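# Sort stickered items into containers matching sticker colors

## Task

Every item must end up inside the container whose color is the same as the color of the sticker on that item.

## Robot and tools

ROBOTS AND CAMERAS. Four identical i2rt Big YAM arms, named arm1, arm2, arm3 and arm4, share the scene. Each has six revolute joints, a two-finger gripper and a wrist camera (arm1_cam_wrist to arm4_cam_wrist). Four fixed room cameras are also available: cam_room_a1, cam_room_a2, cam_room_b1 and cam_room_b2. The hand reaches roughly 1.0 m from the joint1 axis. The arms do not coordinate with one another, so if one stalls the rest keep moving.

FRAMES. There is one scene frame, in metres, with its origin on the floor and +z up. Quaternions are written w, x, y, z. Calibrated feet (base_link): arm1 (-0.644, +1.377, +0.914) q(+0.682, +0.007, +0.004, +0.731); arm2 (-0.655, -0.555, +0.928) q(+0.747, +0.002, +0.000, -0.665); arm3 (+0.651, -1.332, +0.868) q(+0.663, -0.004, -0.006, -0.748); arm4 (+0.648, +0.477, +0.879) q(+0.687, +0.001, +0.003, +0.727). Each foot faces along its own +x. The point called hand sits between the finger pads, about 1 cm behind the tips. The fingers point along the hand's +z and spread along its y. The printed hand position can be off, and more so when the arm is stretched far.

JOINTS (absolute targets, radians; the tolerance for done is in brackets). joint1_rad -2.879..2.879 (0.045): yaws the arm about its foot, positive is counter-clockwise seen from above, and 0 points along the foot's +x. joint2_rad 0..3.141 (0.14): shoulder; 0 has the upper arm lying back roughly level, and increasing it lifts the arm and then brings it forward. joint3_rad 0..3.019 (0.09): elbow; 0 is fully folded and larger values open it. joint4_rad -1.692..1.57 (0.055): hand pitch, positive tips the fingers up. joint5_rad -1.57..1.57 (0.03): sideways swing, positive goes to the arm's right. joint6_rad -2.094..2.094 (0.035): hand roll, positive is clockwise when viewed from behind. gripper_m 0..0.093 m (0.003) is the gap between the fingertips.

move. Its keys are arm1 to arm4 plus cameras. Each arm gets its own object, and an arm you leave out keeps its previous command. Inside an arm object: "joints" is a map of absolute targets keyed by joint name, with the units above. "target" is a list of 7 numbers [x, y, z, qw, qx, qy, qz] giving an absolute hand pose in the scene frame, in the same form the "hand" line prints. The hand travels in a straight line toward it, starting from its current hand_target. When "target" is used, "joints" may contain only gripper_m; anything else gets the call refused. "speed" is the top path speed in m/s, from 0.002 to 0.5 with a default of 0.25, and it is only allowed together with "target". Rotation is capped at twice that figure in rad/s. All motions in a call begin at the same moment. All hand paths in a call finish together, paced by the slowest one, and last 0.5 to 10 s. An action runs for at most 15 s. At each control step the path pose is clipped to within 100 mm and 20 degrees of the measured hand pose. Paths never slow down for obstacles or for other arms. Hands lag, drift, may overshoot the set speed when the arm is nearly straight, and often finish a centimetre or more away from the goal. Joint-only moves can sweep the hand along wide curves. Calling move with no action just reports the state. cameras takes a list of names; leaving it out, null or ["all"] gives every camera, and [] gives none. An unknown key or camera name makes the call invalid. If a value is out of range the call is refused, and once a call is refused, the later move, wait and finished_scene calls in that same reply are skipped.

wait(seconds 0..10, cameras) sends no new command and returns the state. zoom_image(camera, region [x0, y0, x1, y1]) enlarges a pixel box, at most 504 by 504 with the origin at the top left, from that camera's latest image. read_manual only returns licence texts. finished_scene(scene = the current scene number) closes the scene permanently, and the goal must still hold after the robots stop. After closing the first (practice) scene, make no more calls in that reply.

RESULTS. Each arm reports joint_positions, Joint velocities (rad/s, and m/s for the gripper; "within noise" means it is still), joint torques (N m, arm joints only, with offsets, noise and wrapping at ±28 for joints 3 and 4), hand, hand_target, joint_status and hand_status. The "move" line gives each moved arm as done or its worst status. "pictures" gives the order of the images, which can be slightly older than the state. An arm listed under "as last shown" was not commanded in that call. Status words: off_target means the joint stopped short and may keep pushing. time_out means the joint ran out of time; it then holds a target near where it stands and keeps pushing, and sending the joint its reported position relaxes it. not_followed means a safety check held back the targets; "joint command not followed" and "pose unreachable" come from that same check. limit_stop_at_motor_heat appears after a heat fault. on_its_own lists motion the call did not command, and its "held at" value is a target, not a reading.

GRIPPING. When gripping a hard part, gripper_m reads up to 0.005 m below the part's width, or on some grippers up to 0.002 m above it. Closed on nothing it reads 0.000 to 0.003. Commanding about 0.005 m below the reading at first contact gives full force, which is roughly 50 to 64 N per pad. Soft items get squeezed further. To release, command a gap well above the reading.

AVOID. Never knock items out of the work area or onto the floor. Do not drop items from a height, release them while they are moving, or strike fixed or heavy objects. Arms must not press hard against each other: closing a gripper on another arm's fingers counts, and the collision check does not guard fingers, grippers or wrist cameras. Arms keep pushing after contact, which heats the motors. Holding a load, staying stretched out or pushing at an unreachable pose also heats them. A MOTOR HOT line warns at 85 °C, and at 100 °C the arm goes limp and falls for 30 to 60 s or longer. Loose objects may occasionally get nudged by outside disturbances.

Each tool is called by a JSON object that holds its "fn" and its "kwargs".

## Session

{"fn": "move", "kwargs": {"arm1": {"joints": {"joint1_rad": 1.5, "joint2_rad": 1.245, "joint3_rad": 1.338, "joint4_rad": -1.0, "joint5_rad": 0, "joint6_rad": 0, "gripper_m": 0.093}}, "arm2": {"joints": {"joint1_rad": -1.69, "joint2_rad": 1.245, "joint3_rad": 1.338, "joint4_rad": -1.0, "joint5_rad": 0, "joint6_rad": 0, "gripper_m": 0.093}}, "arm3": {"joints": {"joint1_rad": 1.69, "joint2_rad": 1.245, "joint3_rad": 1.338, "joint4_rad": -1.0, "joint5_rad": 0, "joint6_rad": 0, "gripper_m": 0.093}}, "arm4": {"joints": {"joint1_rad": -1.63, "joint2_rad": 1.245, "joint3_rad": 1.338, "joint4_rad": -1.0, "joint5_rad": 0, "joint6_rad": 0, "gripper_m": 0.093}}, "cameras": ["all"]}}

Scene clock: 1.93 s.
Joint torques (N m): arm1=[-1.85 -9 13.76 1.63 0.04 -0.05] | arm2=[1.03 -11.93 12.27 2.32 -0.03 -0.08] | arm3=[1.2 -11.93 10.47 1.44 0.12 -0.1] | arm4=[1.26 -12.57 10.48 1.33 0.04 0.17]
Motor temperatures (°C): arm1=[20 23 26 23 21 21 21] | arm2=[23 24 26 22 22 20 23] | arm3=[24 23 23 23 24 23 23] | arm4=[22 22 23 22 24 21 24]
Heat: arm1: hottest joint3_rad 26 °C; arm2: hottest joint3_rad 26 °C; arm3: hottest joint1_rad 24 °C; arm4: hottest joint5_rad 24 °C.
move: arm1 done; arm2 done; arm3 done; arm4 done
Joint velocities: within noise
arm1.joint_positions: joint1_rad=+1.500 joint2_rad=+1.259 joint3_rad=+1.314 joint4_rad=-1.011 joint5_rad=-0.002 joint6_rad=+0.007 gripper_m=+0.09306
arm1.joint_status: all done
arm1.hand: x=-1.1335 y=+1.3777 z=+1.2521 quat_wxyz=(+0.000, +0.951, -0.004, -0.310) (m; scene frame)
arm1.hand_target: x=-1.1362 y=+1.3779 z=+1.2728 quat_wxyz=(-0.002, +0.943, -0.001, -0.333) (m; scene frame)
arm1.hand_status: not commanded
arm2.joint_positions: joint1_rad=-1.694 joint2_rad=+1.249 joint3_rad=+1.332 joint4_rad=-1.009 joint5_rad=+0.000 joint6_rad=+0.015 gripper_m=+0.09310
arm2.joint_status: all done
arm2.hand: x=-1.1519 y=-0.5525 z=+1.2719 quat_wxyz=(+0.000, -0.949, +0.010, +0.316) (m; scene frame)
arm2.hand_target: x=-1.1539 y=-0.5547 z=+1.2782 quat_wxyz=(+0.002, -0.946, +0.001, +0.325) (m; scene frame)
arm2.hand_status: not commanded
arm3.joint_positions: joint1_rad=+1.687 joint2_rad=+1.254 joint3_rad=+1.330 joint4_rad=-1.007 joint5_rad=-0.002 joint6_rad=+0.006 gripper_m=+0.09306
arm3.joint_status: all done
arm3.hand: x=+1.1480 y=-1.3291 z=+1.2096 quat_wxyz=(-0.315, -0.002, -0.949, +0.005) (m; scene frame)
arm3.hand_target: x=+1.1487 y=-1.3281 z=+1.2190 quat_wxyz=(-0.326, +0.001, -0.945, +0.007) (m; scene frame)
arm3.hand_status: not commanded
arm4.joint_positions: joint1_rad=-1.635 joint2_rad=+1.259 joint3_rad=+1.320 joint4_rad=-1.010 joint5_rad=+0.001 joint6_rad=-0.012 gripper_m=+0.09311
arm4.joint_status: all done
arm4.hand: x=+1.1455 y=+0.4740 z=+1.2105 quat_wxyz=(-0.304, +0.003, -0.953, +0.005) (m; scene frame)
arm4.hand_target: x=+1.1477 y=+0.4767 z=+1.2279 quat_wxyz=(-0.324, -0.001, -0.946, +0.002) (m; scene frame)
arm4.hand_status: not commanded
pictures: arm1_cam_wrist, arm2_cam_wrist, arm3_cam_wrist, arm4_cam_wrist, cam_room_a1, cam_room_a2, cam_room_b1, cam_room_b2
Images, in order (width x height): arm1_cam_wrist 672x504, arm2_cam_wrist 672x504, arm3_cam_wrist 672x504, arm4_cam_wrist 672x504, cam_room_a1 672x504, cam_room_a2 672x504, cam_room_b1 672x504, cam_room_b2 672x504.

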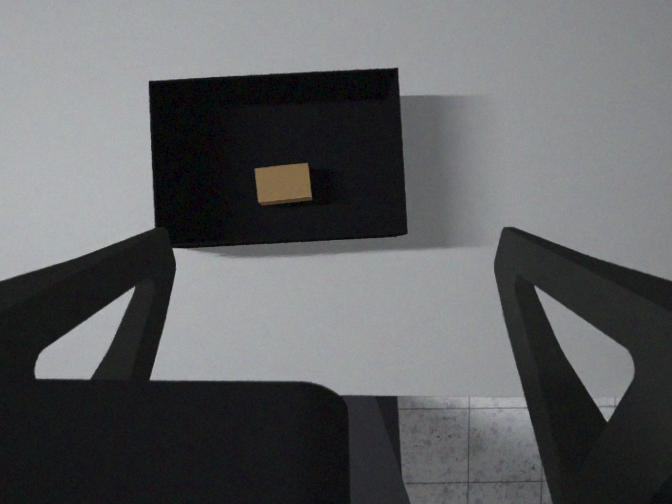

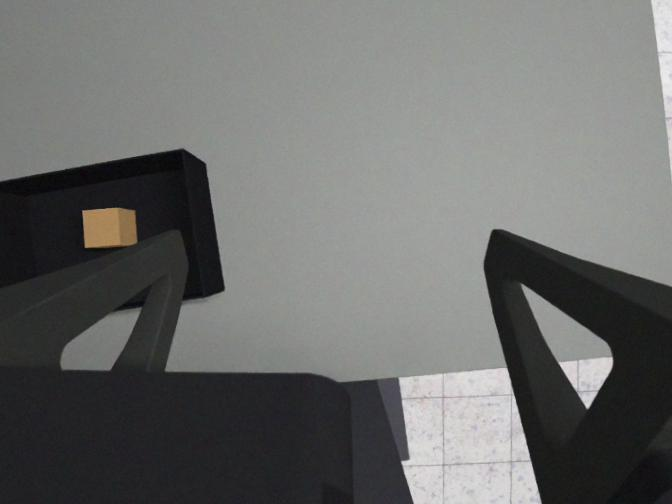

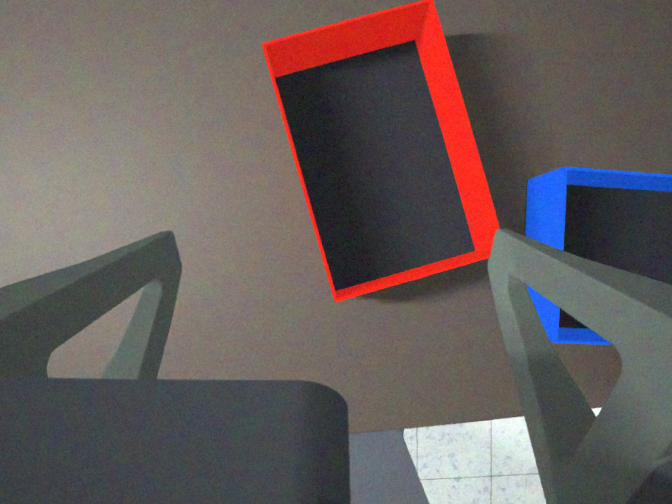

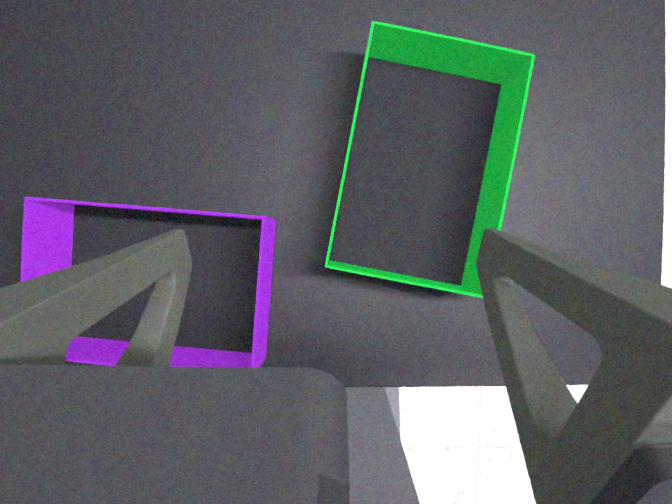

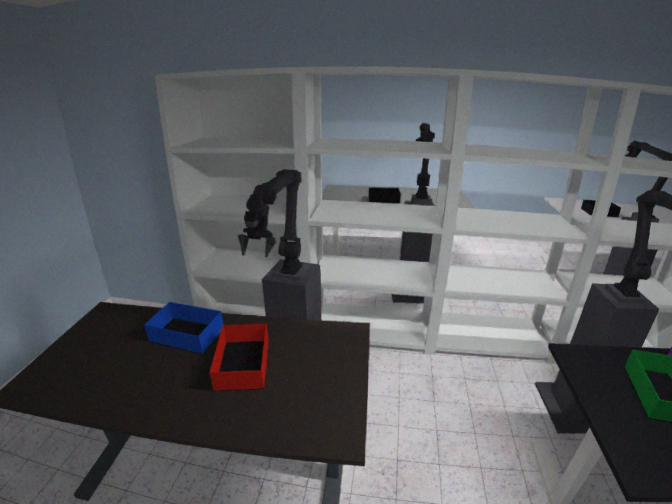

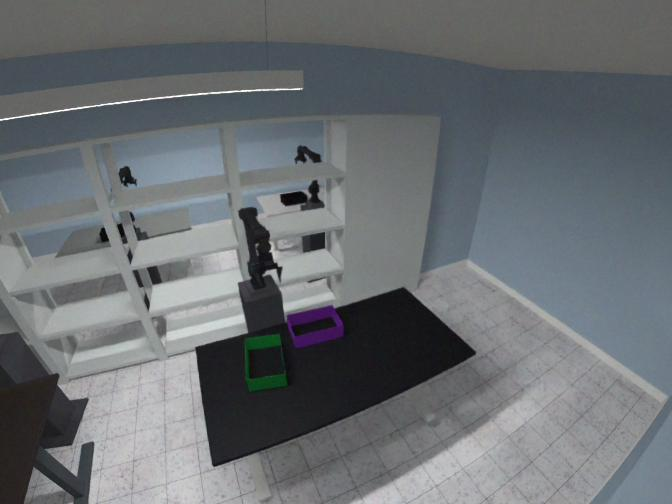

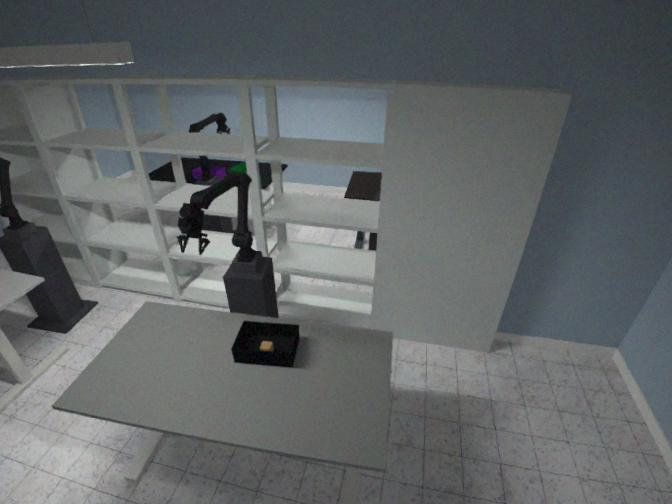

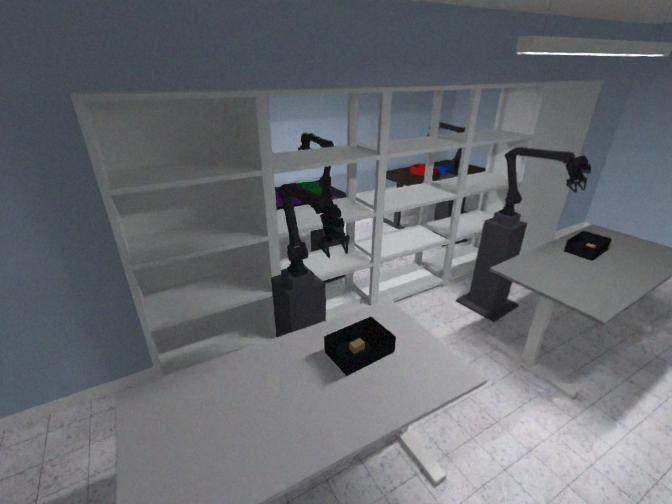

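{"fn": "zoom_image", "kwargs": {"camera": "arm1_cam_wrist", "region": [220, 140, 340, 230]}}

{"fn": "zoom_image", "kwargs": {"camera": "arm2_cam_wrist", "region": [50, 180, 170, 270]}}

{"fn": "zoom_image", "kwargs": {"camera": "cam_room_b2", "region": [310, 310, 410, 385]}}

{"fn": "zoom_image", "kwargs": {"camera": "cam_room_b1", "region": [220, 310, 320, 385]}}

{"fn": "zoom_image", "kwargs": {"camera": "cam_room_b2", "region": [560, 220, 640, 280]}}

Scaled by 4.200.

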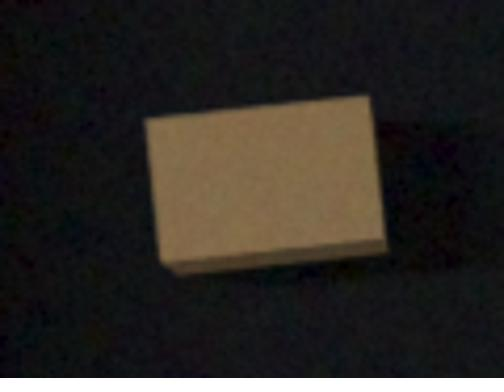

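Scaled by 4.200.

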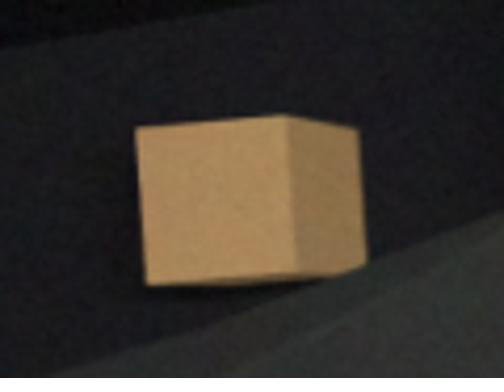

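Scaled by 5.040.

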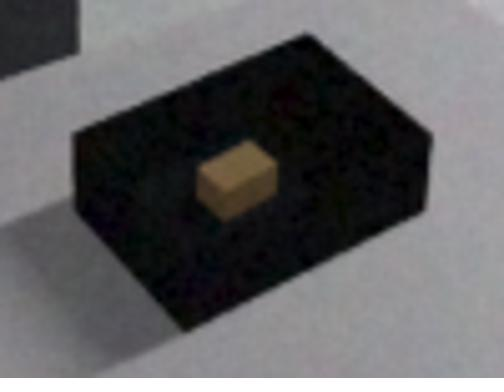

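Scaled by 5.040.

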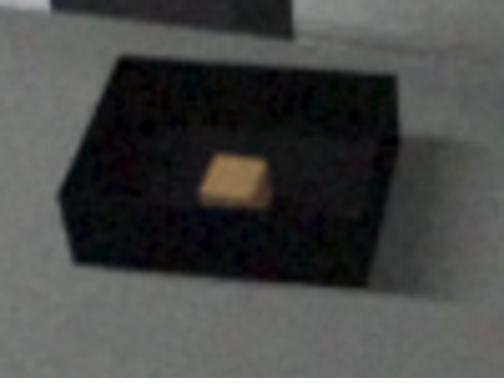

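Scaled by 6.300.

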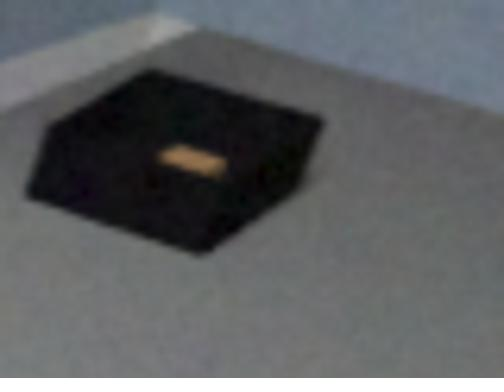

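{"fn": "move", "kwargs": {"arm1": {"target": [-1.204, 1.310, 0.87, 0.0122, 0.9649, 0.0455, -0.2585], "speed": 0.35}, "arm2": {"target": [-1.172, -0.870, 0.88, 0.0102, 0.9651, 0.0380, -0.2586], "speed": 0.35}, "cameras": ["arm1_cam_wrist", "arm2_cam_wrist"]}}

Scene clock: 39.57 s.
Joint torques (N m): arm1=[-1.61 -13.63 9.29 1.65 0.05 0.09] | arm2=[0.26 -18.26 11.34 2.18 0.4 0.22] | arm3=[1.38 -11.99 10.52 1.52 0.13 -0.11] | arm4=[1.14 -13.16 10.69 1.33 0.1 0.13]
Motor temperatures (°C): arm1=[20 24 30 23 21 21 21] | arm2=[23 24 30 22 22 20 23] | arm3=[24 23 28 23 24 23 23] | arm4=[22 22 31 22 24 21 24]
Heat: arm1: hottest joint3_rad 30 °C; arm2: hottest joint3_rad 30 °C; arm3: hottest joint3_rad 28 °C; arm4: hottest joint3_rad 31 °C.
move: arm1 off_target; arm2 off_target
Joint velocities: within noise
arm1.joint_positions: joint1_rad=+1.618 joint2_rad=+1.912 joint3_rad=+0.963 joint4_rad=-0.166 joint5_rad=+0.010 joint6_rad=+0.020 gripper_m=+0.09306
arm1.joint_status: not commanded
arm1.hand: x=-1.1856 y=+1.3168 z=+0.8537 quat_wxyz=(+0.009, +0.971, +0.046, -0.233) (m; scene frame)
arm1.hand_target: x=-1.2033 y=+1.3100 z=+0.8703 quat_wxyz=(+0.012, +0.965, +0.045, -0.258) (m; scene frame)
arm1.hand_status: off_target (0.025 m and 3.0 deg from the pose sent, 0.394 m and 8.5 deg at the start)
arm2.joint_positions: joint1_rad=-1.061 joint2_rad=+1.970 joint3_rad=+1.115 joint4_rad=-0.302 joint5_rad=+0.256 joint6_rad=+0.467 gripper_m=+0.09310
arm2.joint_status: not commanded
arm2.hand: x=-1.1506 y=-0.8592 z=+0.8692 quat_wxyz=(+0.002, -0.970, -0.052, +0.238) (m; scene frame)
arm2.hand_target: x=-1.1712 y=-0.8693 z=+0.8808 quat_wxyz=(-0.010, -0.965, -0.038, +0.259) (m; scene frame)
arm2.hand_status: off_target (0.026 m and 3.2 deg from the pose sent, 0.505 m and 8.8 deg at the start)
arm3, arm4: as last shown
pictures: arm1_cam_wrist, arm2_cam_wrist
Images, in order (width x height): arm1_cam_wrist 672x504, arm2_cam_wrist 672x504.

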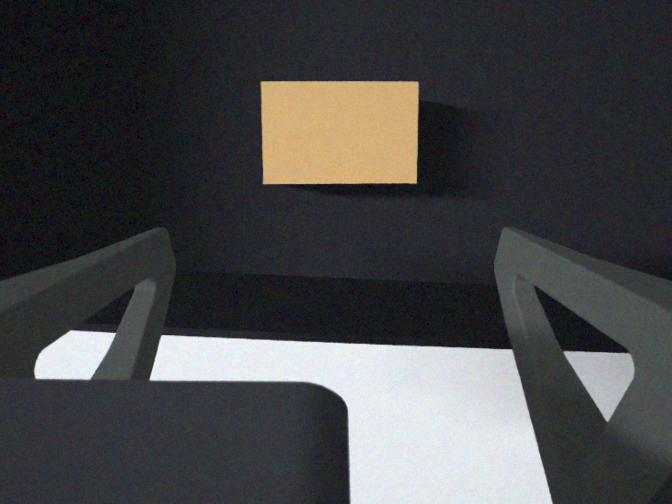

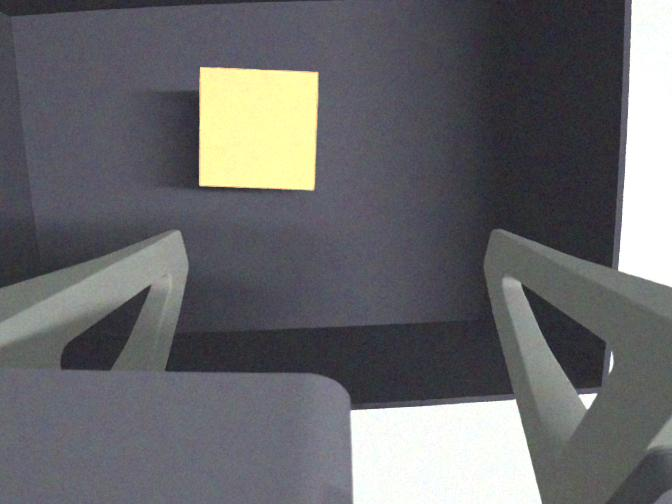

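{"fn": "move", "kwargs": {"arm1": {"target": [-1.230, 1.313, 0.80, 0.0122, 0.9649, 0.0455, -0.2585], "speed": 0.25}, "arm2": {"target": [-1.198, -0.893, 0.84, 0.0102, 0.9651, 0.0380, -0.2586], "speed": 0.25}, "cameras": ["arm1_cam_wrist", "arm2_cam_wrist"]}}

Scene clock: 62.10 s.
Joint torques (N m): arm1=[-2.32 -13.63 9.37 1.54 0.06 -0.02] | arm2=[0.79 -18.78 11.23 2.06 0.41 0.22] | arm3=[1.38 -11.99 10.47 1.57 0.11 -0.1] | arm4=[1.2 -12.98 10.61 1.18 0.09 0.2]
Motor temperatures (°C): arm1=[20 24 31 23 21 21 21] | arm2=[23 25 30 22 22 20 23] | arm3=[24 23 29 23 24 23 23] | arm4=[22 22 34 22 24 21 24]
Heat: arm1: hottest joint3_rad 31 °C; arm2: hottest joint3_rad 30 °C; arm3: hottest joint3_rad 29 °C; arm4: hottest joint3_rad 34 °C.
move: arm1 off_target; arm2 off_target
Joint velocities: within noise
arm1.joint_positions: joint1_rad=+1.618 joint2_rad=+2.098 joint3_rad=+1.029 joint4_rad=-0.041 joint5_rad=+0.004 joint6_rad=+0.026 gripper_m=+0.09306
arm1.joint_status: not commanded
arm1.hand: x=-1.2073 y=+1.3136 z=+0.7891 quat_wxyz=(+0.013, +0.971, +0.044, -0.235) (m; scene frame)
arm1.hand_target: x=-1.2292 y=+1.3131 z=+0.8007 quat_wxyz=(+0.012, +0.965, +0.045, -0.258) (m; scene frame)
arm1.hand_status: off_target (0.025 m and 2.7 deg from the pose sent, 0.070 m and 3.0 deg at the start)
arm2.joint_positions: joint1_rad=-1.061 joint2_rad=+2.097 joint3_rad=+1.228 joint4_rad=-0.273 joint5_rad=+0.259 joint6_rad=+0.473 gripper_m=+0.09310
arm2.joint_status: not commanded
arm2.hand: x=-1.1818 y=-0.8811 z=+0.8379 quat_wxyz=(-0.001, -0.968, -0.047, +0.245) (m; scene frame)
arm2.hand_target: x=-1.1973 y=-0.8924 z=+0.8406 quat_wxyz=(-0.010, -0.965, -0.038, +0.259) (m; scene frame)
arm2.hand_status: off_target (0.020 m and 2.2 deg from the pose sent, 0.065 m and 3.2 deg at the start)
arm3, arm4: as last shown
pictures: arm1_cam_wrist, arm2_cam_wrist
Images, in order (width x height): arm1_cam_wrist 672x504, arm2_cam_wrist 672x504.

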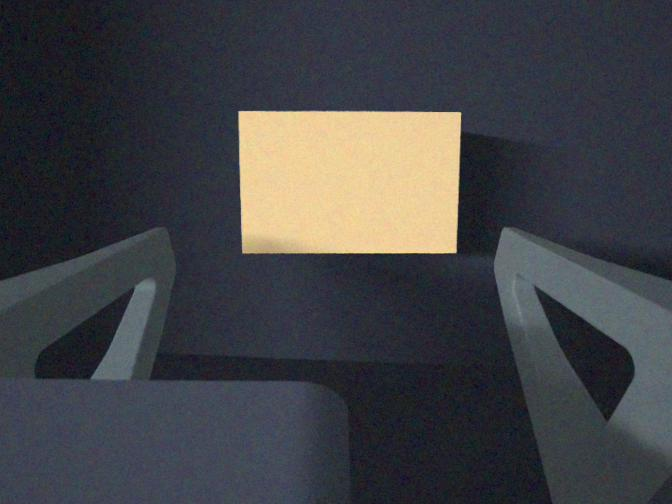

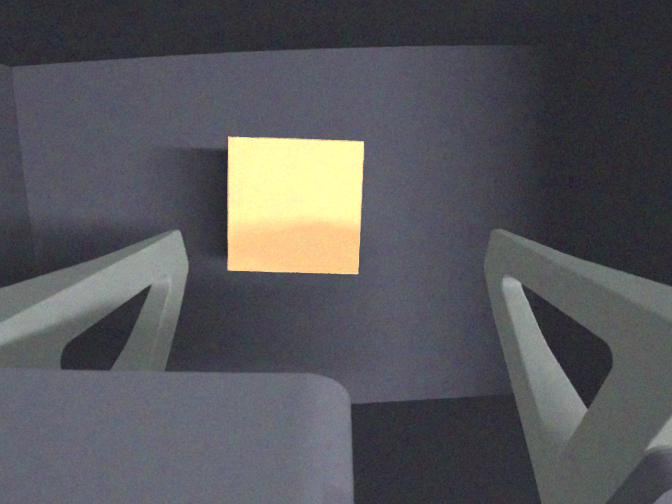

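{"fn": "move", "kwargs": {"arm1": {"target": [-1.246, 1.317, 0.764, 0.0122, 0.9649, 0.0455, -0.2585], "speed": 0.15}, "arm2": {"target": [-1.206, -0.908, 0.762, 0.0102, 0.9651, 0.0380, -0.2586], "speed": 0.15}, "cameras": ["arm1_cam_wrist", "arm2_cam_wrist"]}}

Scene clock: 74.67 s.
Joint torques (N m): arm1=[-2.37 -13.45 9.1 1.63 -0.01 -0.03] | arm2=[1.44 -20.25 10.07 2.21 0.42 0.22] | arm3=[1.38 -11.99 10.51 1.47 0.12 -0.11] | arm4=[1.14 -12.34 10.59 1.26 0.07 0.15]
Motor temperatures (°C): arm1=[20 24 31 23 21 21 21] | arm2=[23 26 30 22 22 20 23] | arm3=[24 23 30 23 24 23 23] | arm4=[22 23 35 22 24 21 24]
Heat: arm1: hottest joint3_rad 31 °C; arm2: hottest joint3_rad 30 °C; arm3: hottest joint3_rad 30 °C; arm4: hottest joint3_rad 35 °C.
move: arm1 off_target; arm2 off_target
Joint velocities: within noise
arm1.joint_positions: joint1_rad=+1.614 joint2_rad=+2.195 joint3_rad=+1.089 joint4_rad=+0.001 joint5_rad=+0.002 joint6_rad=+0.016 gripper_m=+0.09306
arm1.joint_status: not commanded
arm1.hand: x=-1.2239 y=+1.3134 z=+0.7583 quat_wxyz=(+0.012, +0.970, +0.047, -0.238) (m; scene frame)
arm1.hand_target: x=-1.2452 y=+1.3173 z=+0.7648 quat_wxyz=(+0.012, +0.965, +0.045, -0.259) (m; scene frame)
arm1.hand_status: off_target (0.023 m and 2.4 deg from the pose sent, 0.046 m and 2.7 deg at the start)
arm2.joint_positions: joint1_rad=-1.055 joint2_rad=+2.284 joint3_rad=+1.308 joint4_rad=-0.171 joint5_rad=+0.264 joint6_rad=+0.486 gripper_m=+0.09310
arm2.joint_status: not commanded
arm2.hand: x=-1.1935 y=-0.8928 z=+0.7613 quat_wxyz=(+0.000, -0.969, -0.044, +0.244) (m; scene frame)
arm2.hand_target: x=-1.2053 y=-0.9077 z=+0.7626 quat_wxyz=(-0.010, -0.965, -0.038, +0.258) (m; scene frame)
arm2.hand_status: off_target (0.020 m and 2.2 deg from the pose sent, 0.084 m and 2.2 deg at the start)
arm3, arm4: as last shown
pictures: arm1_cam_wrist, arm2_cam_wrist
Images, in order (width x height): arm1_cam_wrist 672x504, arm2_cam_wrist 672x504.

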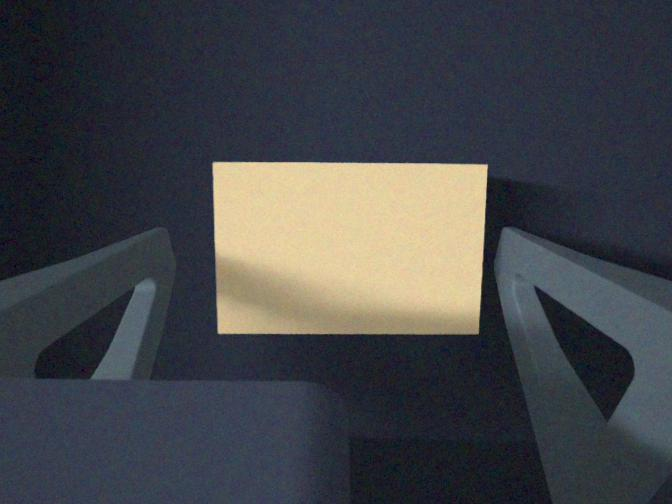

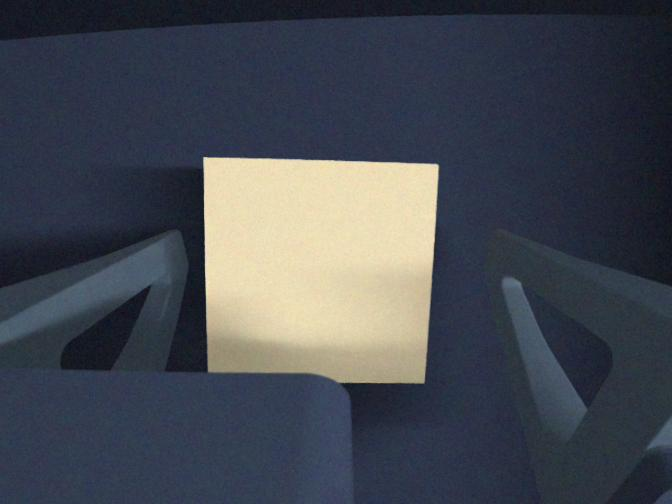

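{"fn": "move", "kwargs": {"arm1": {"joints": {"gripper_m": 0.056}}, "arm2": {"joints": {"gripper_m": 0.04}}, "cameras": []}}

{"fn": "move", "kwargs": {"arm1": {"target": [-1.20, 1.31, 1.02, 0.0122, 0.9649, 0.0455, -0.2585], "speed": 0.25}, "arm2": {"target": [-1.15, -0.87, 1.02, 0.0102, 0.9651, 0.0380, -0.2586], "speed": 0.25}, "cameras": ["all"]}}

Scene clock: 80.93 s.
Joint torques (N m): arm1=[-2.55 -14.04 9.1 1.72 -0.01 -0.06] | arm2=[1.32 -20.25 10.04 2.17 0.33 0.2] | arm3=[1.26 -12.04 10.52 1.51 0.11 -0.11] | arm4=[1.32 -12.98 10.52 1.29 0.08 0.14]
Motor temperatures (°C): arm1=[20 25 31 23 21 21 21] | arm2=[23 26 31 22 22 20 23] | arm3=[24 24 30 23 24 23 23] | arm4=[22 23 35 22 24 21 24]
Heat: arm1: hottest joint3_rad 31 °C; arm2: hottest joint3_rad 31 °C; arm3: hottest joint3_rad 30 °C; arm4: hottest joint3_rad 35 °C.
move: arm1 off_target; arm2 off_target
Joint velocities: within noise
arm1.joint_positions: joint1_rad=+1.614 joint2_rad=+2.195 joint3_rad=+1.090 joint4_rad=+0.001 joint5_rad=+0.002 joint6_rad=+0.016 gripper_m=+0.06839
arm1.joint_status: gripper_m off_target (ended at +0.06842, target +0.05600)
arm1.hand: x=-1.2241 y=+1.3133 z=+0.7584 quat_wxyz=(+0.012, +0.970, +0.047, -0.239) (m; scene frame)
arm1.hand_target: x=-1.2452 y=+1.3173 z=+0.7648 quat_wxyz=(+0.012, +0.965, +0.045, -0.259) (m; scene frame)
arm1.hand_status: not commanded
arm2.joint_positions: joint1_rad=-1.055 joint2_rad=+2.284 joint3_rad=+1.308 joint4_rad=-0.170 joint5_rad=+0.266 joint6_rad=+0.488 gripper_m=+0.05319
arm2.joint_status: gripper_m off_target (ended at +0.05322, target +0.04000)
arm2.hand: x=-1.1938 y=-0.8926 z=+0.7614 quat_wxyz=(+0.001, -0.969, -0.043, +0.245) (m; scene frame)
arm2.hand_target: x=-1.2052 y=-0.9076 z=+0.7625 quat_wxyz=(-0.010, -0.965, -0.038, +0.258) (m; scene frame)
arm2.hand_status: not commanded
arm3, arm4: as last shown
pictures: none
No camera images: "cameras" was empty.

Scene clock: 82.70 s.
Joint torques (N m): arm1=[-0.97 -11.81 13.42 0.84 0.1 0.1] | arm2=[1.61 -17.44 10.09 1.18 0.41 0.21] | arm3=[1.2 -12.1 10.51 1.48 0.11 -0.11] | arm4=[1.03 -12.45 10.54 1.32 0.05 0.16]
Motor temperatures (°C): arm1=[20 25 31 23 21 21 21] | arm2=[23 26 31 22 22 20 23] | arm3=[24 24 30 23 24 23 23] | arm4=[22 23 35 22 24 21 24]
Heat: arm1: hottest joint3_rad 31 °C; arm2: hottest joint3_rad 31 °C; arm3: hottest joint3_rad 30 °C; arm4: hottest joint3_rad 35 °C.
move: arm1 off_target; arm2 done
Joint velocities: within noise
arm1.joint_positions: joint1_rad=+1.614 joint2_rad=+1.628 joint3_rad=+1.060 joint4_rad=-0.531 joint5_rad=+0.008 joint6_rad=+0.020 gripper_m=+0.06839
arm1.joint_status: not commanded
arm1.hand: x=-1.1852 y=+1.3178 z=+1.0006 quat_wxyz=(+0.010, +0.969, +0.044, -0.241) (m; scene frame)
arm1.hand_target: x=-1.1992 y=+1.3101 z=+1.0202 quat_wxyz=(+0.012, +0.965, +0.045, -0.259) (m; scene frame)
arm1.hand_status: off_target (0.026 m and 2.1 deg from the pose sent, 0.263 m and 2.4 deg at the start)
arm2.joint_positions: joint1_rad=-1.051 joint2_rad=+1.711 joint3_rad=+1.211 joint4_rad=-0.598 joint5_rad=+0.267 joint6_rad=+0.490 gripper_m=+0.05319
arm2.joint_status: not commanded
arm2.hand: x=-1.1552 y=-0.8673 z=+1.0240 quat_wxyz=(-0.013, -0.963, -0.040, +0.265) (m; scene frame)
arm2.hand_target: x=-1.1500 y=-0.8699 z=+1.0200 quat_wxyz=(-0.010, -0.965, -0.038, +0.259) (m; scene frame)
arm2.hand_status: done (0.007 m and 0.8 deg from the pose sent, 0.263 m and 2.1 deg at the start)
arm3, arm4: as last shown
pictures: arm1_cam_wrist, arm2_cam_wrist, arm3_cam_wrist, arm4_cam_wrist, cam_room_a1, cam_room_a2, cam_room_b1, cam_room_b2
Images, in order (width x height): arm1_cam_wrist 672x504, arm2_cam_wrist 672x504, arm3_cam_wrist 672x504, arm4_cam_wrist 672x504, cam_room_a1 672x504, cam_room_a2 672x504, cam_room_b1 672x504, cam_room_b2 672x504.

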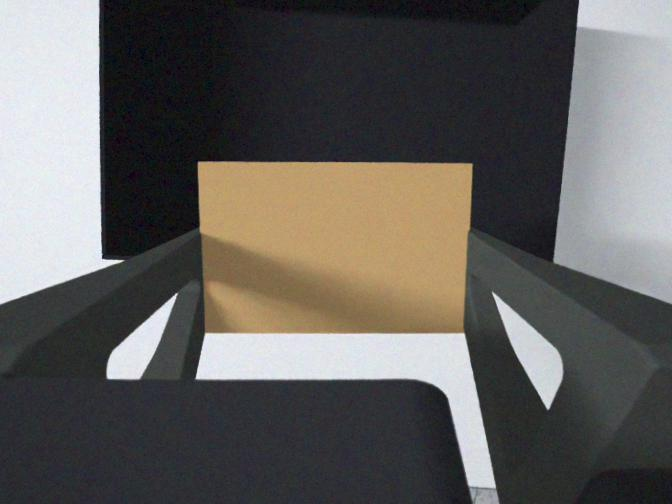

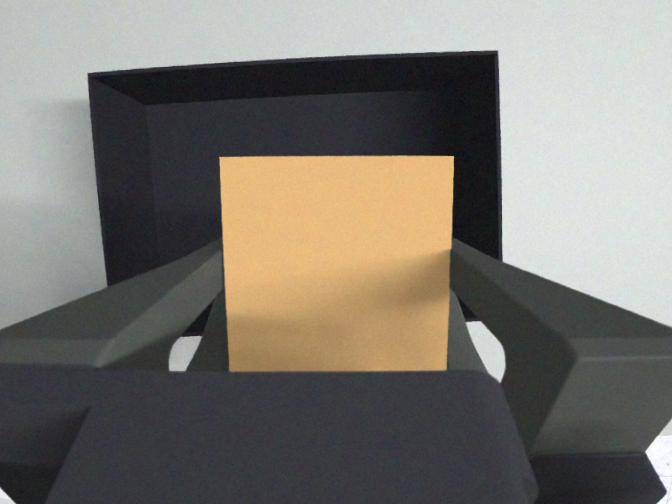

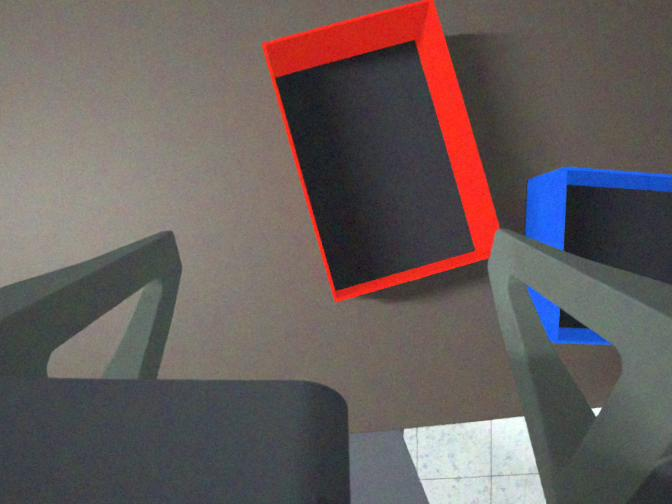

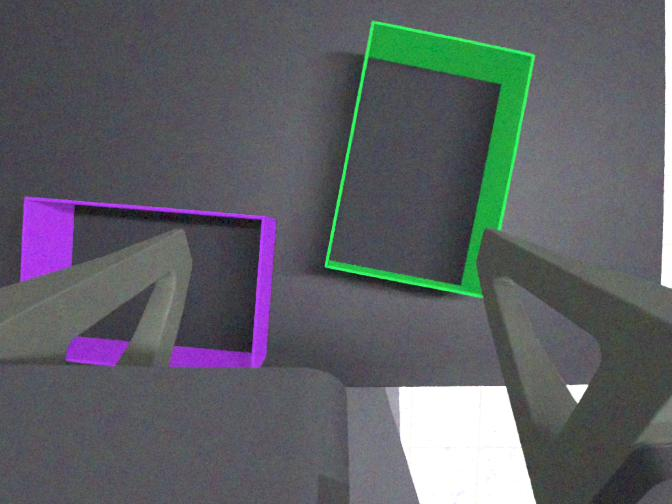

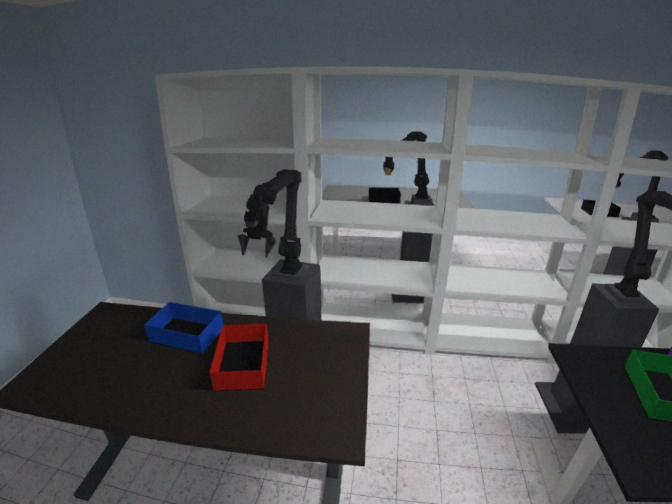

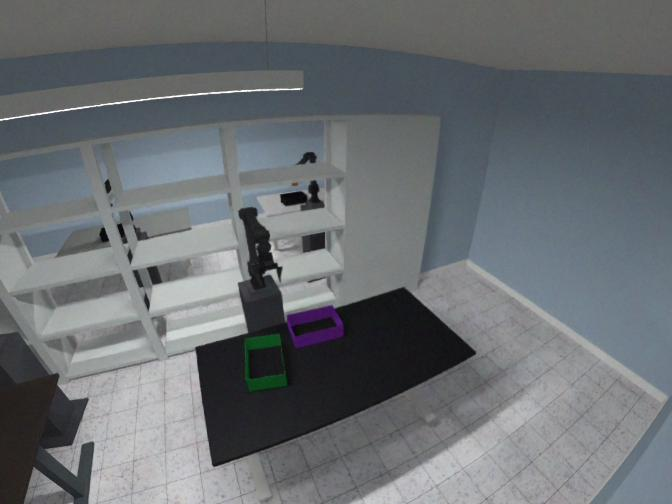

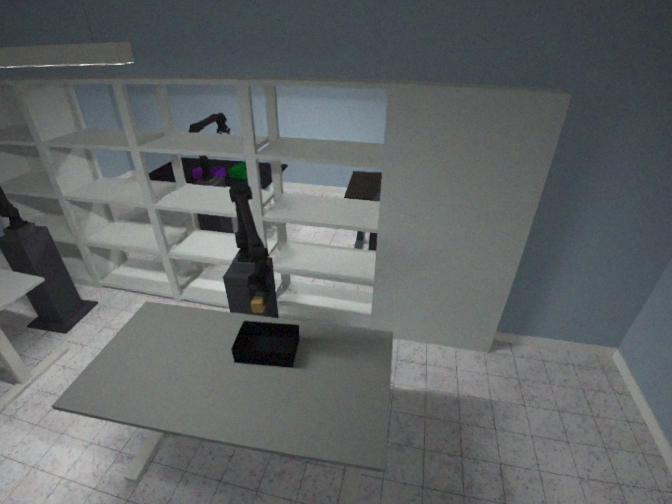

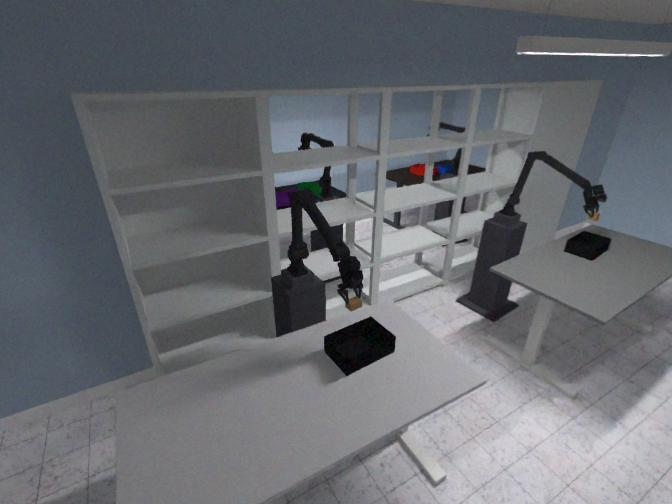

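{"fn": "zoom_image", "kwargs": {"camera": "cam_room_b2", "region": [325, 275, 385, 320]}}

{"fn": "zoom_image", "kwargs": {"camera": "cam_room_b2", "region": [565, 190, 625, 235]}}

{"fn": "zoom_image", "kwargs": {"camera": "cam_room_a1", "region": [360, 145, 420, 190]}}

{"fn": "zoom_image", "kwargs": {"camera": "cam_room_a2", "region": [270, 160, 330, 205]}}

{"fn": "zoom_image", "kwargs": {"camera": "cam_room_b1", "region": [230, 280, 290, 325]}}

{"fn": "zoom_image", "kwargs": {"camera": "cam_room_a1", "region": [600, 155, 660, 200]}}

Scaled by 8.400.

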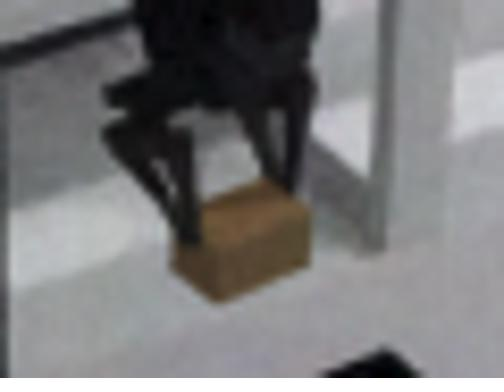

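Scaled by 8.400.

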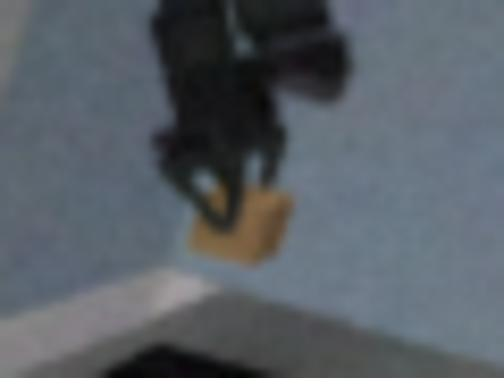

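Scaled by 8.400.

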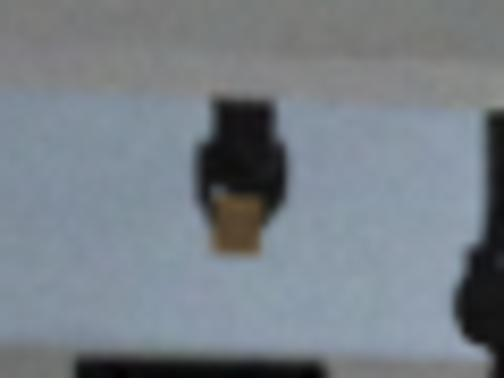

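Scaled by 8.400.

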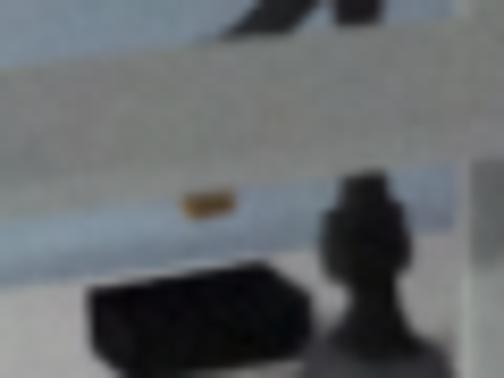

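Scaled by 8.400.

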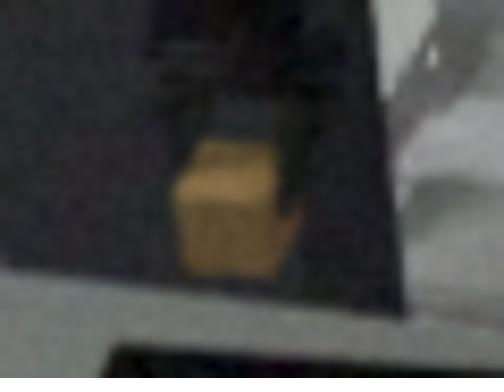

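Scaled by 8.400.

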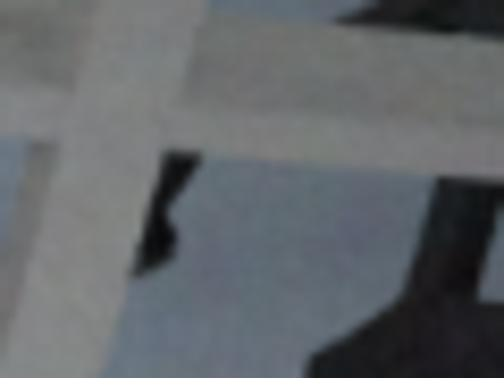

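{"fn": "move", "kwargs": {"arm1": {"joints": {"joint4_rad": 1.2}}, "arm2": {"joints": {"joint4_rad": 1.2}}, "cameras": ["cam_room_b1", "cam_room_b2"]}}

Scene clock: 105.87 s.
Joint torques (N m): arm1=[-0.62 -11.52 13.63 1.92 0.06 0.09] | arm2=[1.61 -17.55 10.29 2.77 -0.04 0.17] | arm3=[1.26 -11.93 10.52 1.55 0.11 -0.11] | arm4=[1.03 -12.16 10.51 1.24 0.1 0.13]
Motor temperatures (°C): arm1=[20 25 32 23 21 21 22] | arm2=[23 26 30 22 22 20 24] | arm3=[24 24 31 23 24 23 23] | arm4=[22 23 36 22 24 21 24]
Heat: arm1: hottest joint3_rad 32 °C; arm2: hottest joint3_rad 30 °C; arm3: hottest joint3_rad 31 °C; arm4: hottest joint3_rad 36 °C.
move: arm1 done; arm2 done
Joint velocities: within noise
arm1.joint_positions: joint1_rad=+1.614 joint2_rad=+1.628 joint3_rad=+1.060 joint4_rad=+1.180 joint5_rad=+0.008 joint6_rad=+0.020 gripper_m=+0.06839
arm1.joint_status: all done
arm1.hand: x=-1.2695 y=+1.3067 z=+1.3653 quat_wxyz=(+0.056, +0.454, +0.019, -0.889) (m; scene frame)
arm1.hand_target: x=-1.2657 y=+1.3002 z=+1.3931 quat_wxyz=(+0.065, +0.425, +0.018, -0.903) (m; scene frame)
arm1.hand_status: not commanded
arm2.joint_positions: joint1_rad=-1.051 joint2_rad=+1.711 joint3_rad=+1.211 joint4_rad=+1.178 joint5_rad=+0.267 joint6_rad=+0.491 gripper_m=+0.05316
arm2.joint_status: all done
arm2.hand: x=-1.2188 y=-0.9153 z=+1.3907 quat_wxyz=(-0.428, -0.437, +0.088, +0.786) (m; scene frame)
arm2.hand_target: x=-1.2140 y=-0.9190 z=+1.3914 quat_wxyz=(-0.440, -0.429, +0.091, +0.784) (m; scene frame)
arm2.hand_status: not commanded
arm3, arm4: as last shown
pictures: cam_room_b1, cam_room_b2
Images, in order (width x height): cam_room_b1 672x504, cam_room_b2 672x504.

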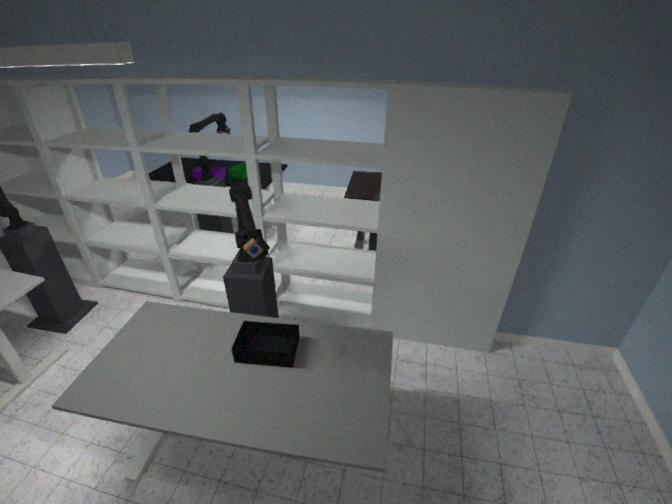

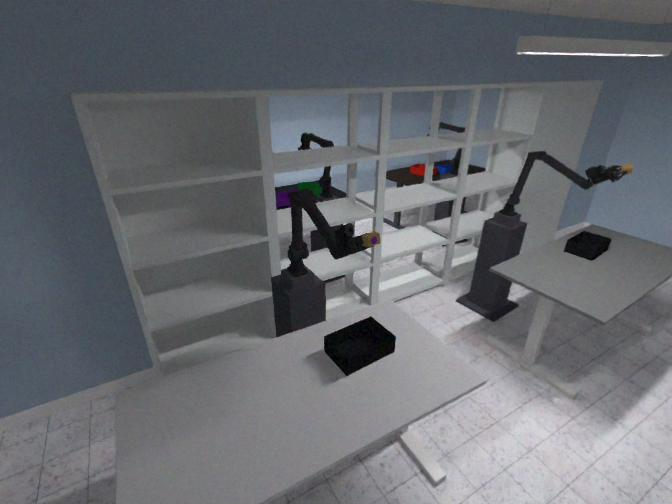

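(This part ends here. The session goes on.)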